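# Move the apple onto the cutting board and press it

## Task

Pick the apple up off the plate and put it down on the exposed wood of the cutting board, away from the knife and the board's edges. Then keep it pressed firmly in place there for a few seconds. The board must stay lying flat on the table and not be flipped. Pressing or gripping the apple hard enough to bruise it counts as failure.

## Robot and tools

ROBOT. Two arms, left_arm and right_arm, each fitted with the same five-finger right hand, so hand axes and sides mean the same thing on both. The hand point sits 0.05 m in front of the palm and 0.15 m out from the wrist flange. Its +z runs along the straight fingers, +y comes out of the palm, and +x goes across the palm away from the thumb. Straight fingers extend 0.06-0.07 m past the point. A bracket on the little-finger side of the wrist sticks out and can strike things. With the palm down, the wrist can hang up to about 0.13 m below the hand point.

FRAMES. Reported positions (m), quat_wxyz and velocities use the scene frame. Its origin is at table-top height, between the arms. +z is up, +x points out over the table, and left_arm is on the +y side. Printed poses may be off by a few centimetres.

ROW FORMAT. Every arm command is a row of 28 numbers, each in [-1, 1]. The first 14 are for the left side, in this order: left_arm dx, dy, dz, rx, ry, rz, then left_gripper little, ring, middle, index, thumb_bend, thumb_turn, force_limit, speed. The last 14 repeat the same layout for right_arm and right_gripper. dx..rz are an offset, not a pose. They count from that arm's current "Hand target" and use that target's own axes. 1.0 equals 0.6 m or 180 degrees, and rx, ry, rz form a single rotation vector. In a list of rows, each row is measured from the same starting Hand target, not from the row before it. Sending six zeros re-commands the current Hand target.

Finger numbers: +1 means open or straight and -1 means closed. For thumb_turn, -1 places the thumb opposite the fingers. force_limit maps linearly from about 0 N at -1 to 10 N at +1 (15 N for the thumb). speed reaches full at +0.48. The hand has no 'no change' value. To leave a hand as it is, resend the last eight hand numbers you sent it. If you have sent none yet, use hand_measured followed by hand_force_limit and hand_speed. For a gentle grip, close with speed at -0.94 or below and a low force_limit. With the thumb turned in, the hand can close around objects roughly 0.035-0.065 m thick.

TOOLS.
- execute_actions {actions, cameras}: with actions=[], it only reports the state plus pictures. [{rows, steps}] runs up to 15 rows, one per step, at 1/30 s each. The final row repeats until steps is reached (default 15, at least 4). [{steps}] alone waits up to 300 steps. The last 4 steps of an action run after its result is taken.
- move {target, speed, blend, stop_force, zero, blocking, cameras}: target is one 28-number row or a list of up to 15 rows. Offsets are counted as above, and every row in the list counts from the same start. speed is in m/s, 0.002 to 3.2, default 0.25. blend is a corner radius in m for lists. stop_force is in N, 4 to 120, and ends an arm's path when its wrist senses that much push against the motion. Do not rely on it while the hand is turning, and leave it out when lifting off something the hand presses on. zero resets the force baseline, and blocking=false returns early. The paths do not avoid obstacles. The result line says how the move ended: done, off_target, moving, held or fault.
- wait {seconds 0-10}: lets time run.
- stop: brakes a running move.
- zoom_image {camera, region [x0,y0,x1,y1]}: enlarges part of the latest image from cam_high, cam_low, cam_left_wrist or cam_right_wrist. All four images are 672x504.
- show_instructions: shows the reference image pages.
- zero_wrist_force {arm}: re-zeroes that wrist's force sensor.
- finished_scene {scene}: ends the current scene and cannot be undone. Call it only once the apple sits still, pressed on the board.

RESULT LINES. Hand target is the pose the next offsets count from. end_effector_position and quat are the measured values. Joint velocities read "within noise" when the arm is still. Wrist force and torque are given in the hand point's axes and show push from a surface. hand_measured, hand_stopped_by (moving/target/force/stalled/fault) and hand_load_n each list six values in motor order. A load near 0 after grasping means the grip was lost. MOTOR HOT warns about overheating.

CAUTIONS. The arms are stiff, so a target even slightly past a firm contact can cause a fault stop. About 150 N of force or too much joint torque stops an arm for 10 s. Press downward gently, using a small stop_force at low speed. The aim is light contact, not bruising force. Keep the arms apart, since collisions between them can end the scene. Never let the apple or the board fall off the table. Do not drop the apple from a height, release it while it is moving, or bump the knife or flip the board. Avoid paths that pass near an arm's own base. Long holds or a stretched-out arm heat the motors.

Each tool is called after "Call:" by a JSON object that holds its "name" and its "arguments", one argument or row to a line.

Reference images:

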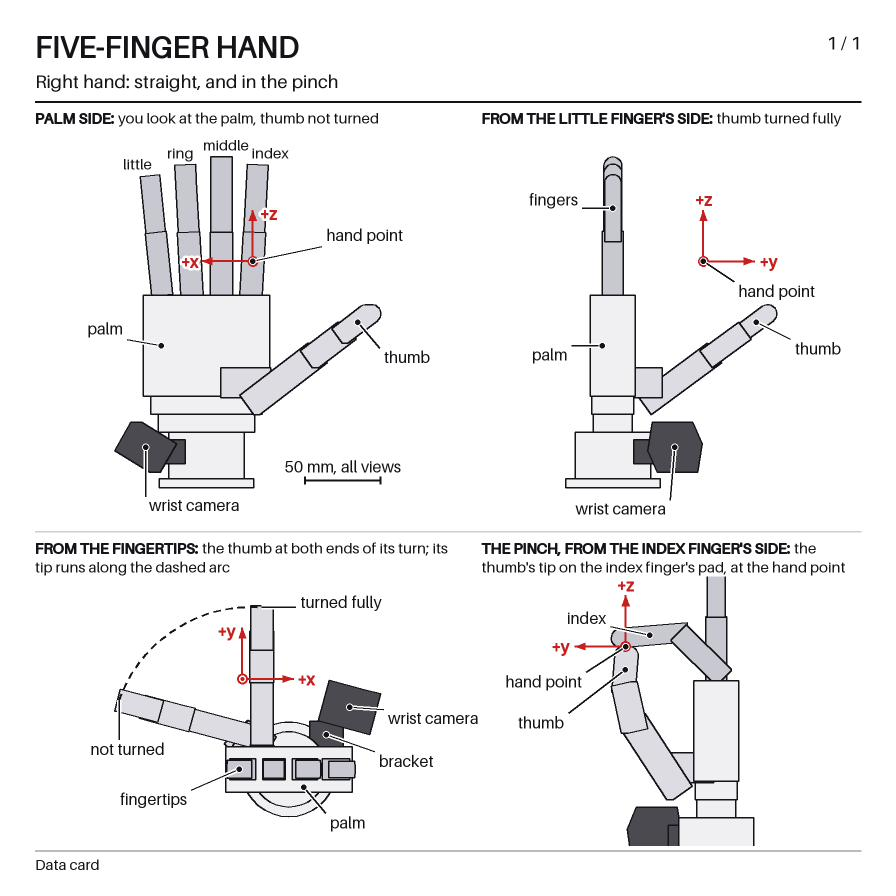

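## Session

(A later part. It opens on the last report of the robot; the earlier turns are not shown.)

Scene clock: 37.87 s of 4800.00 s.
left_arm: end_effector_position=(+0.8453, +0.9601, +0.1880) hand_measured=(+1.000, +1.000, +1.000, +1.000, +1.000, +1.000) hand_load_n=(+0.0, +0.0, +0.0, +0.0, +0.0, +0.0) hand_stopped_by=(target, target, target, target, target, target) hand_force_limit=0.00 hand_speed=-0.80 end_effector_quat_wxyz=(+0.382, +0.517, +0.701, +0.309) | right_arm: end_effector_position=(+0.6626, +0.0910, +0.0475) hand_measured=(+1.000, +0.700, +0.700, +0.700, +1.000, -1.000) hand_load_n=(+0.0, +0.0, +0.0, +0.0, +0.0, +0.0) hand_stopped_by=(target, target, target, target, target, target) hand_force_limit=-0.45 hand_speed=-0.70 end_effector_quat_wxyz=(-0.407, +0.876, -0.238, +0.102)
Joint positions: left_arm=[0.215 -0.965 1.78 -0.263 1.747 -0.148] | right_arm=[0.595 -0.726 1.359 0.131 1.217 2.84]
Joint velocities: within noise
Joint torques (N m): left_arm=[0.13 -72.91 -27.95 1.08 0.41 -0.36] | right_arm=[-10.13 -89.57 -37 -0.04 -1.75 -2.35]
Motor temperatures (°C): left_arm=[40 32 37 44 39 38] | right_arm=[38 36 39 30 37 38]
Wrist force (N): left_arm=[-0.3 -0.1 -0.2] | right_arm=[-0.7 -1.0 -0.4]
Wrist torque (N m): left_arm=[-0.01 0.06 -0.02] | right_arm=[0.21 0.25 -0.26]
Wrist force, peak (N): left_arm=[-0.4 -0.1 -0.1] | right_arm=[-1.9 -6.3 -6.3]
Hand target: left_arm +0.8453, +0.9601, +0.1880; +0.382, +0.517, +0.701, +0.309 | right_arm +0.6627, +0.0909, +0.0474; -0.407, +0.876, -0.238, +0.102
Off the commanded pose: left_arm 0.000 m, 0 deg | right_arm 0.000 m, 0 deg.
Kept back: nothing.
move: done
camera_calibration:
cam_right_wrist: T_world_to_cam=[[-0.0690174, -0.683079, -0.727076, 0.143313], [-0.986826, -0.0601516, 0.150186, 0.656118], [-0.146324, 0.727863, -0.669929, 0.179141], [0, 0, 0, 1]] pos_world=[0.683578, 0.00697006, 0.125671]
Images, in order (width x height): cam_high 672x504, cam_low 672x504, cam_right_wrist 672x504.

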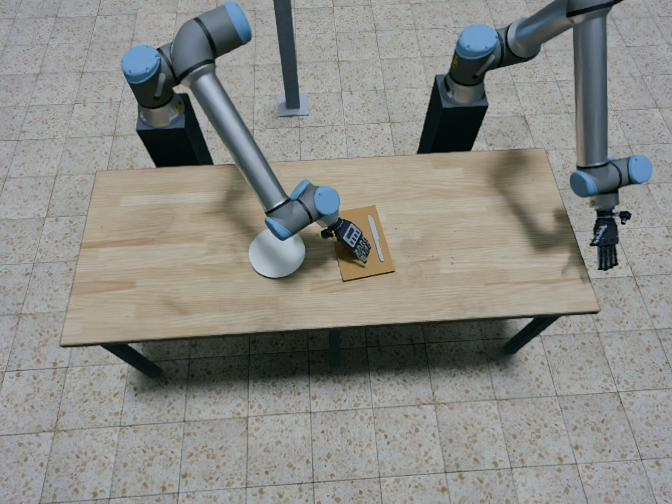

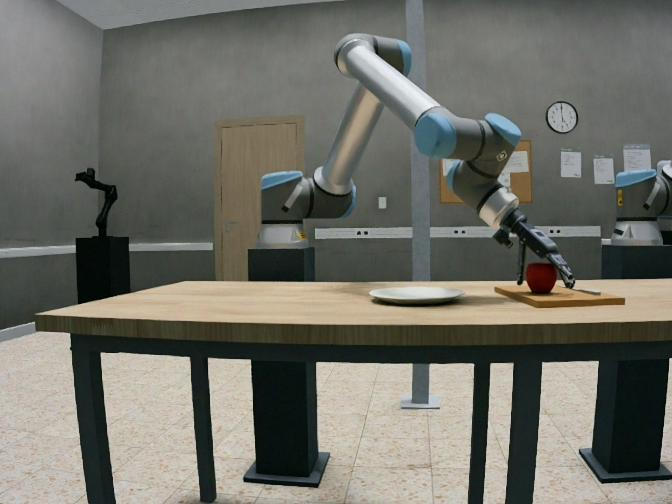

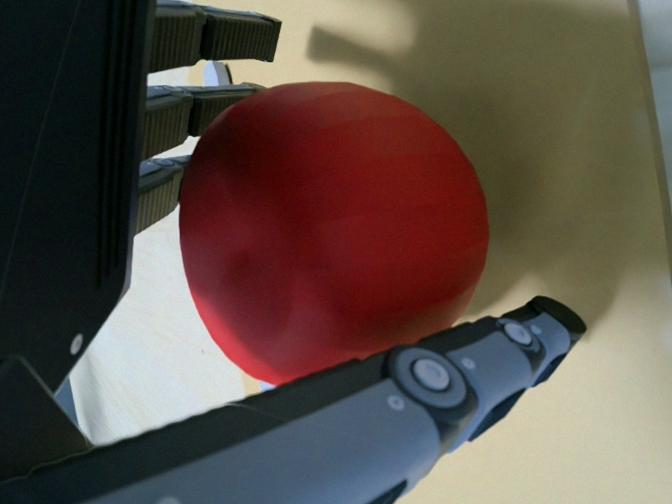

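Call:
{"name": "move", "arguments": {
  "target": [0,0,0,0,0,0,1,1,1,1,1,1,0,-0.8,0,0,0,0,0,0,1,1,1,1,1,1,-0.45,-0.5],
  "cameras": ["cam_low"]
}}

Call:
{"name": "zoom_image", "arguments": {
  "camera": "cam_low",
  "region": [420, 160, 640, 320]
}}

Call:
{"name": "move", "arguments": {
  "target": [0,0,0,0,0,0,1,1,1,1,1,1,0,-0.8,0,0.023,0.0193,0,0,0,1,1,1,1,1,1,-0.45,-0.5],
  "speed": 0.006,
  "stop_force": 10,
  "cameras": ["cam_low","cam_right_wrist"]
}}

Call:
{"name": "zoom_image", "arguments": {
  "camera": "cam_low",
  "region": [420, 160, 640, 320]
}}

Scene clock: 40.57 s of 4800.00 s.
left_arm: end_effector_position=(+0.8453, +0.9601, +0.1880) hand_measured=(+1.000, +1.000, +1.000, +1.000, +1.000, +1.000) hand_load_n=(+0.0, +0.0, +0.0, +0.0, -0.5, +0.0) hand_stopped_by=(target, target, target, target, target, target) hand_force_limit=0.00 hand_speed=-0.80 end_effector_quat_wxyz=(+0.382, +0.517, +0.701, +0.309) | right_arm: end_effector_position=(+0.6627, +0.0909, +0.0474) hand_measured=(+1.000, +1.000, +1.000, +1.000, +1.000, +1.000) hand_load_n=(+0.0, -0.5, -0.5, +0.0, +0.0, +0.0) hand_stopped_by=(target, target, target, target, target, target) hand_force_limit=-0.45 hand_speed=-0.50 end_effector_quat_wxyz=(-0.407, +0.876, -0.238, +0.102)
Joint positions: left_arm=[0.215 -0.965 1.78 -0.263 1.747 -0.148] | right_arm=[0.595 -0.726 1.359 0.131 1.217 2.84]
Joint velocities: within noise
Joint torques (N m): left_arm=[1.86 -72.11 -28.13 0.85 0.56 -0.2] | right_arm=[-12.29 -85.92 -24.24 -0.35 -1.58 -3.23]
Motor temperatures (°C): left_arm=[40 32 37 44 39 38] | right_arm=[38 36 39 30 37 38]
Wrist force (N): left_arm=[-0.2 -0.1 -0.1] | right_arm=[-1.2 -0.8 -0.4]
Wrist torque (N m): left_arm=[0.00 0.04 -0.01] | right_arm=[0.23 0.33 -0.30]
Wrist force, peak (N): left_arm=[-0.5 0.1 -0.4] | right_arm=[-1.2 -1.6 -0.4]
Hand target: left_arm +0.8453, +0.9601, +0.1880; +0.382, +0.517, +0.701, +0.309 | right_arm +0.6627, +0.0909, +0.0474; -0.407, +0.876, -0.238, +0.102
Off the commanded pose: left_arm 0.000 m, 0 deg | right_arm 0.000 m, 0 deg.
Kept back: nothing.
move: done
Images, in order (width x height): cam_low 672x504.

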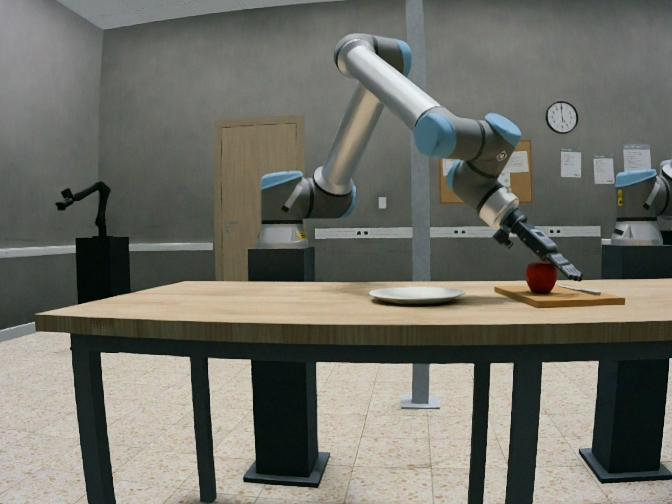

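Scaled by 2.291 from the camera's 672x504 image, which has a finer 960x720 frame.

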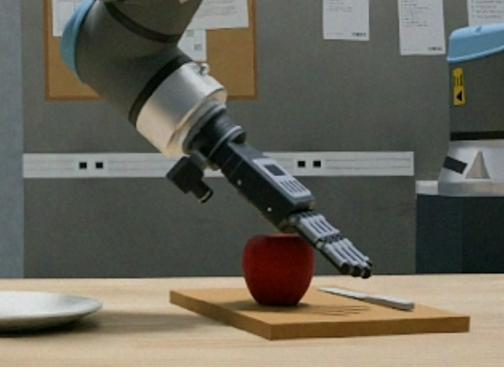

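Scene clock: 44.00 s of 4800.00 s.
left_arm: end_effector_position=(+0.8453, +0.9601, +0.1880) hand_measured=(+1.000, +1.000, +1.000, +1.000, +1.000, +1.000) hand_load_n=(+0.0, +0.5, +0.0, +0.0, +0.0, +0.0) hand_stopped_by=(target, target, target, target, target, target) hand_force_limit=0.00 hand_speed=-0.80 end_effector_quat_wxyz=(+0.382, +0.517, +0.701, +0.309) | right_arm: end_effector_position=(+0.6625, +0.0910, +0.0332) hand_measured=(+1.000, +1.000, +1.000, +1.000, +1.000, +1.000) hand_load_n=(+0.0, +0.0, +0.0, -0.5, -0.5, +0.0) hand_stopped_by=(target, target, target, target, target, target) hand_force_limit=-0.45 hand_speed=-0.50 end_effector_quat_wxyz=(-0.407, +0.876, -0.238, +0.102)
Joint positions: left_arm=[0.215 -0.965 1.78 -0.263 1.747 -0.148] | right_arm=[0.595 -0.712 1.362 0.114 1.217 2.84]
Joint velocities: within noise
Joint torques (N m): left_arm=[1.77 -71.87 -28.08 0.62 0.57 -0.22] | right_arm=[15.28 -93.89 -26.55 5.05 1.24 3.2]
Motor temperatures (°C): left_arm=[40 32 37 44 39 38] | right_arm=[38 36 39 30 37 38]
Wrist force (N): left_arm=[0.0 -0.1 0.2] | right_arm=[-0.7 -10.8 -6.1]
Wrist torque (N m): left_arm=[-0.02 -0.01 0.00] | right_arm=[0.29 0.35 -0.39]
Wrist force, peak (N): left_arm=[-0.5 0.0 -0.3] | right_arm=[-1.2 -12.0 -7.0]
Hand target: left_arm +0.8453, +0.9601, +0.1880; +0.382, +0.517, +0.701, +0.309 | right_arm +0.6625, +0.0910, +0.0332; -0.407, +0.876, -0.238, +0.102 (not the last commanded pose)
Off the commanded pose: left_arm 0.000 m, 0 deg | right_arm 0.004 m, 0 deg.
Kept back: nothing.
move: contact (right_arm)
camera_calibration:
cam_right_wrist: T_world_to_cam=[[-0.0688748, -0.683071, -0.727097, 0.132807], [-0.986836, -0.060251, 0.150082, 0.658087], [-0.146325, 0.727862, -0.669929, 0.169533], [0, 0, 0, 1]] pos_world=[0.683378, 0.00697039, 0.111372]
Images, in order (width x height): cam_low 672x504, cam_right_wrist 672x504.

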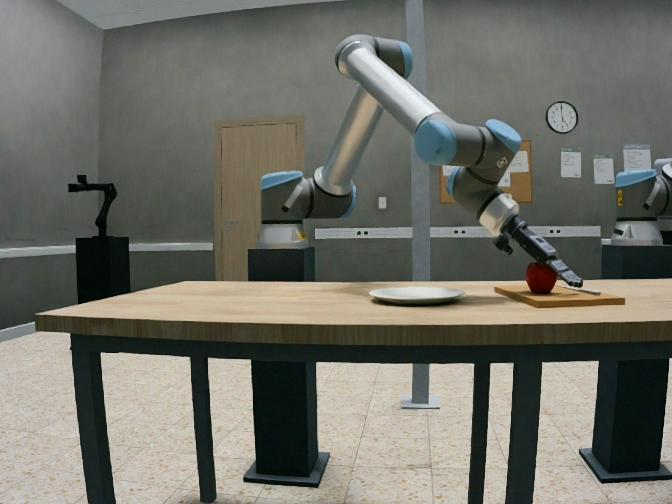

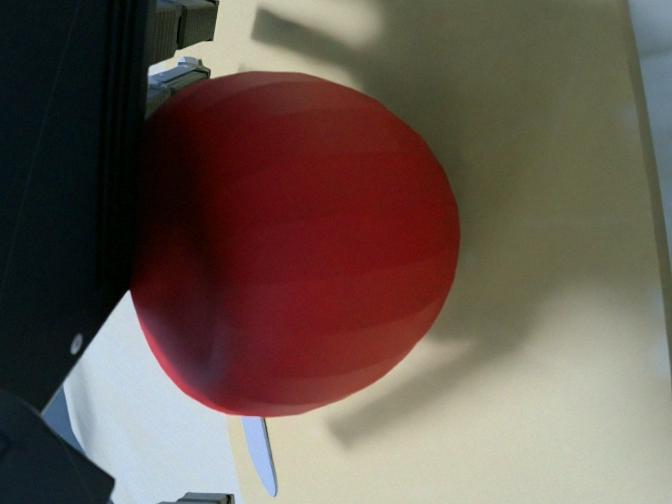

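Scaled by 2.291 from the camera's 672x504 image, which has a finer 960x720 frame.

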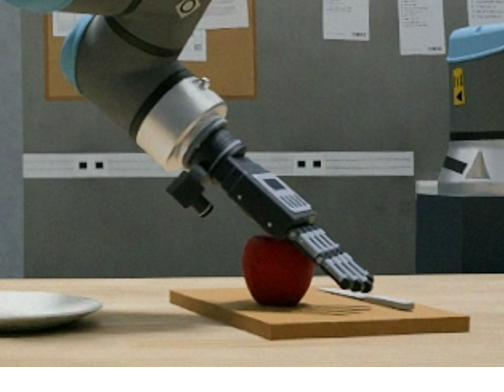

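Call:
{"name": "wait", "arguments": {
  "seconds": 4,
  "cameras": []
}}

Call:
{"name": "move", "arguments": {
  "target": [
    [0,0,0,0,0,0,1,1,1,1,1,1,0,-0.8,0,-0.0383,-0.0322,0,0,0,1,1,1,1,1,1,-0.45,-0.5],
    [0,0,0,0,0,0,1,1,1,1,1,1,0,-0.8,0,-0.19,-0.161,0,0,0,1,1,1,1,1,1,-0.45,-0.5]
  ],
  "speed": [0.05,0.2],
  "blend": [0.01,0]
}}

Call:
{"name": "zoom_image", "arguments": {
  "camera": "cam_high",
  "region": [230, 180, 400, 300]
}}

Scene clock: 48.17 s of 4800.00 s.
left_arm: end_effector_position=(+0.8453, +0.9601, +0.1880) hand_measured=(+1.000, +1.000, +1.000, +1.000, +1.000, +1.000) hand_load_n=(+0.0, +0.0, -0.5, +0.0, +0.0, +0.0) hand_stopped_by=(target, target, target, target, target, target) hand_force_limit=0.00 hand_speed=-0.80 end_effector_quat_wxyz=(+0.382, +0.517, +0.701, +0.309) | right_arm: end_effector_position=(+0.6625, +0.0910, +0.0332) hand_measured=(+1.000, +1.000, +1.000, +1.000, +1.000, +1.000) hand_load_n=(+0.0, +0.0, -0.5, +0.0, +0.0, +0.0) hand_stopped_by=(target, target, target, target, target, target) hand_force_limit=-0.45 hand_speed=-0.50 end_effector_quat_wxyz=(-0.407, +0.876, -0.238, +0.102)
Joint positions: left_arm=[0.215 -0.965 1.78 -0.263 1.747 -0.148] | right_arm=[0.595 -0.712 1.362 0.114 1.217 2.84]
Joint velocities: within noise
Joint torques (N m): left_arm=[-0.32 -71.24 -27.65 0.85 0.32 -0.01] | right_arm=[11.04 -93.5 -31.79 3.12 0.51 1.53]
Motor temperatures (°C): left_arm=[40 32 37 43 39 38] | right_arm=[38 36 39 30 37 38]
Wrist force (N): left_arm=[0.0 0.1 -0.1] | right_arm=[-0.5 -10.7 -6.2]
Wrist torque (N m): left_arm=[0.03 0.01 0.00] | right_arm=[0.28 0.32 -0.38]
Wrist force, peak (N): left_arm=[-0.3 -0.1 -0.5] | right_arm=[-0.7 -11.1 -6.1]
Hand target: left_arm +0.8453, +0.9601, +0.1880; +0.382, +0.517, +0.701, +0.309 | right_arm +0.6625, +0.0910, +0.0332; -0.407, +0.876, -0.238, +0.102 (not the last commanded pose)
Off the commanded pose: left_arm 0.000 m, 0 deg | right_arm 0.004 m, 0 deg.
Steps of this call (1-125: nothing new was sent). Readings (end_effector_position of left_arm | right_arm; what the end effector reports):
1: (+0.8453, +0.9601, +0.1880) | (+0.6625, +0.0910, +0.0332) | left_arm hand_measured=(+1.000, +1.000, +1.000, +1.000, +1.000, +1.000) hand_load_n=(+0.0, +0.0, +0.0, +0.0, +0.0, +0.0) hand_stopped_by=(target, target, target, target, target, target) hand_force_limit=0.00 hand_speed=-0.80 | right_arm hand_measured=(+1.000, +1.000, +1.000, +1.000, +1.000, +1.000) hand_load_n=(+0.0, +0.0, +0.0, +0.0, +0.0, +0.0) hand_stopped_by=(target, target, target, target, target, target) hand_force_limit=-0.45 hand_speed=-0.50
2: (+0.8453, +0.9601, +0.1880) | (+0.6625, +0.0910, +0.0332) | left_arm hand_measured=(+1.000, +1.000, +1.000, +1.000, +1.000, +1.000) hand_load_n=(+0.0, +0.0, +0.0, +0.0, +0.0, +0.0) hand_stopped_by=(target, target, target, target, target, target) hand_force_limit=0.00 hand_speed=-0.80 | right_arm hand_measured=(+1.000, +1.000, +1.000, +1.000, +1.000, +1.000) hand_load_n=(+0.0, -0.5, +0.0, +0.0, +0.0, +0.0) hand_stopped_by=(target, target, target, target, target, target) hand_force_limit=-0.45 hand_speed=-0.50
4: (+0.8453, +0.9601, +0.1880) | (+0.6625, +0.0910, +0.0332) | left_arm hand_measured=(+1.000, +1.000, +1.000, +1.000, +1.000, +1.000) hand_load_n=(+0.0, +0.0, +0.0, +0.0, +0.0, +0.0) hand_stopped_by=(target, target, target, target, target, target) hand_force_limit=0.00 hand_speed=-0.80 | right_arm hand_measured=(+1.000, +1.000, +1.000, +1.000, +1.000, +1.000) hand_load_n=(+0.0, +0.0, +0.0, +0.0, +0.0, -0.5) hand_stopped_by=(target, target, target, target, target, target) hand_force_limit=-0.45 hand_speed=-0.50
8: (+0.8453, +0.9601, +0.1880) | (+0.6625, +0.0910, +0.0332) | left_arm hand_measured=(+1.000, +1.000, +1.000, +1.000, +1.000, +1.000) hand_load_n=(+0.0, +0.0, +0.0, +0.0, +0.0, +0.0) hand_stopped_by=(target, target, target, target, target, target) hand_force_limit=0.00 hand_speed=-0.80 | right_arm hand_measured=(+1.000, +1.000, +1.000, +1.000, +1.000, +1.000) hand_load_n=(+0.0, -0.5, -0.5, +0.0, +0.0, +0.0) hand_stopped_by=(target, target, target, target, target, target) hand_force_limit=-0.45 hand_speed=-0.50
125: the state above
No camera images: "cameras" was empty.

Scene clock: 49.77 s of 4800.00 s.
left_arm: end_effector_position=(+0.8453, +0.9601, +0.1880) hand_measured=(+1.000, +1.000, +1.000, +1.000, +1.000, +1.000) hand_load_n=(+0.0, +0.0, +0.0, +0.0, +0.0, +0.0) hand_stopped_by=(target, target, target, target, target, target) hand_force_limit=0.00 hand_speed=-0.80 end_effector_quat_wxyz=(+0.382, +0.517, +0.701, +0.309) | right_arm: end_effector_position=(+0.6645, +0.0903, +0.1827) hand_measured=(+1.000, +1.000, +1.000, +1.000, +1.000, +1.000) hand_load_n=(+0.0, -0.5, +0.0, +0.0, -0.5, +0.0) hand_stopped_by=(target, target, target, target, target, target) hand_force_limit=-0.45 hand_speed=-0.50 end_effector_quat_wxyz=(-0.407, +0.876, -0.238, +0.102)
Joint positions: left_arm=[0.215 -0.965 1.78 -0.263 1.747 -0.148] | right_arm=[0.593 -0.843 1.302 0.304 1.216 2.839]
Joint velocities: within noise
Joint torques (N m): left_arm=[0.06 -71.24 -28.94 0.77 0.38 -0.48] | right_arm=[-14.76 -87.86 -29.22 0.05 -1.45 -3.1]
Motor temperatures (°C): left_arm=[40 32 37 43 39 38] | right_arm=[38 36 39 30 37 38]
Wrist force (N): left_arm=[-0.1 0.3 -0.1] | right_arm=[-0.9 -1.5 -0.5]
Wrist torque (N m): left_arm=[0.04 0.03 0.00] | right_arm=[0.13 0.30 -0.30]
Wrist force, peak (N): left_arm=[-0.5 -0.3 -0.2] | right_arm=[-0.9 -10.4 -6.0]
Hand target: left_arm +0.8453, +0.9601, +0.1880; +0.382, +0.517, +0.701, +0.309 | right_arm +0.6645, +0.0903, +0.1826; -0.407, +0.876, -0.238, +0.102
Off the commanded pose: left_arm 0.000 m, 0 deg | right_arm 0.000 m, 0 deg.
Kept back: nothing.
move: done
camera_calibration:
cam_left_wrist: T_world_to_cam=[[0.433393, 0.539021, 0.722238, -1.01507], [-0.199423, -0.724185, 0.660141, 0.735826], [0.878864, -0.430131, -0.206363, -0.17996], [0, 0, 0, 1]] pos_world=[0.744827, 1.00261, 0.210239]
cam_right_wrist: T_world_to_cam=[[-0.0688064, -0.683012, -0.727159, 0.241144], [-0.986857, -0.0602305, 0.149954, 0.637727], [-0.146217, 0.72792, -0.66989, 0.27042], [0, 0, 0, 1]] pos_world=[0.685477, 0.00627021, 0.260872]

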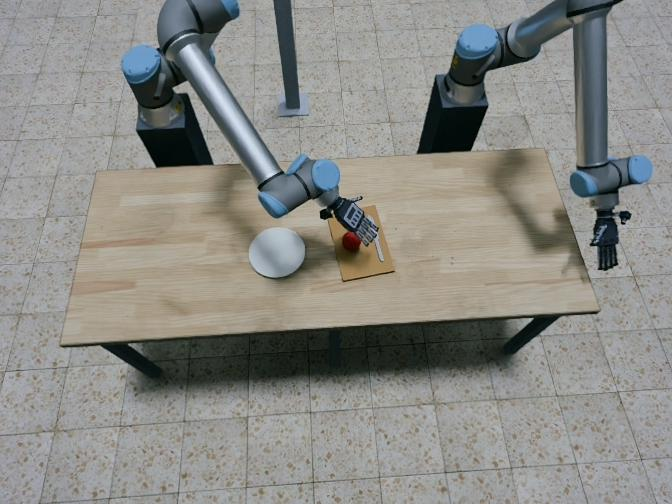

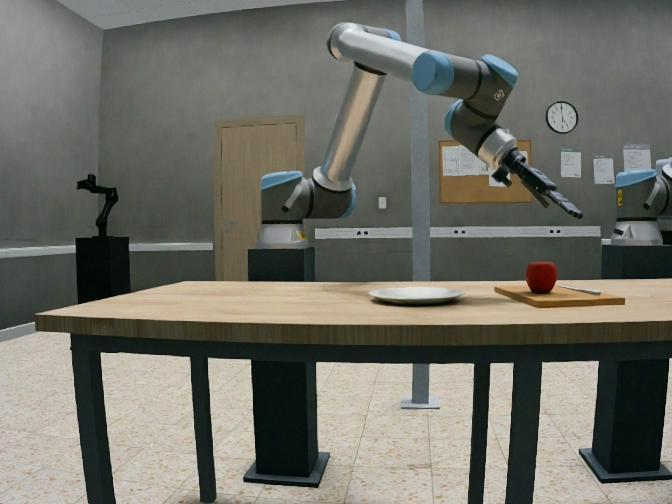

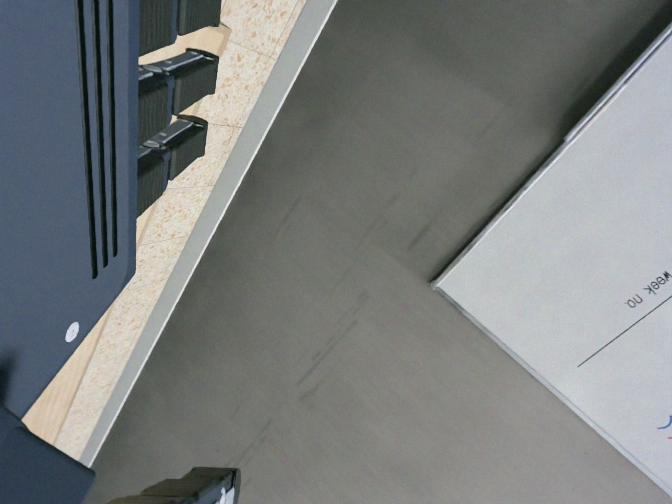

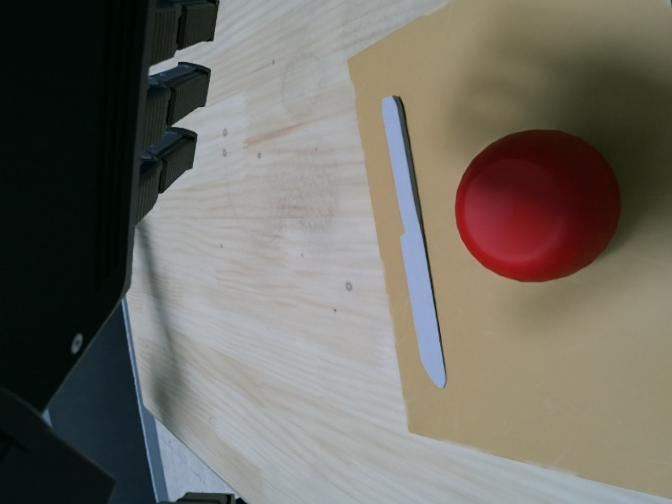

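Scaled by 2.965 from the camera's 672x504 image, which has a finer 960x720 frame.

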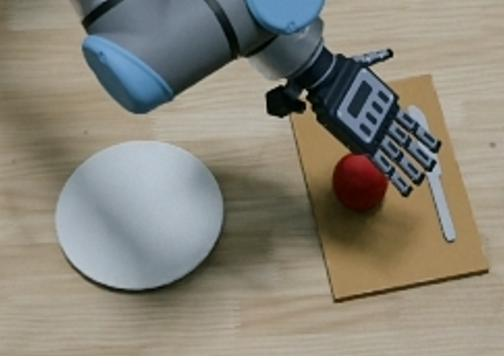

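Call:
{"name": "finished_scene", "arguments": {
  "scene": 2
}}

The scene is finished: the task was done.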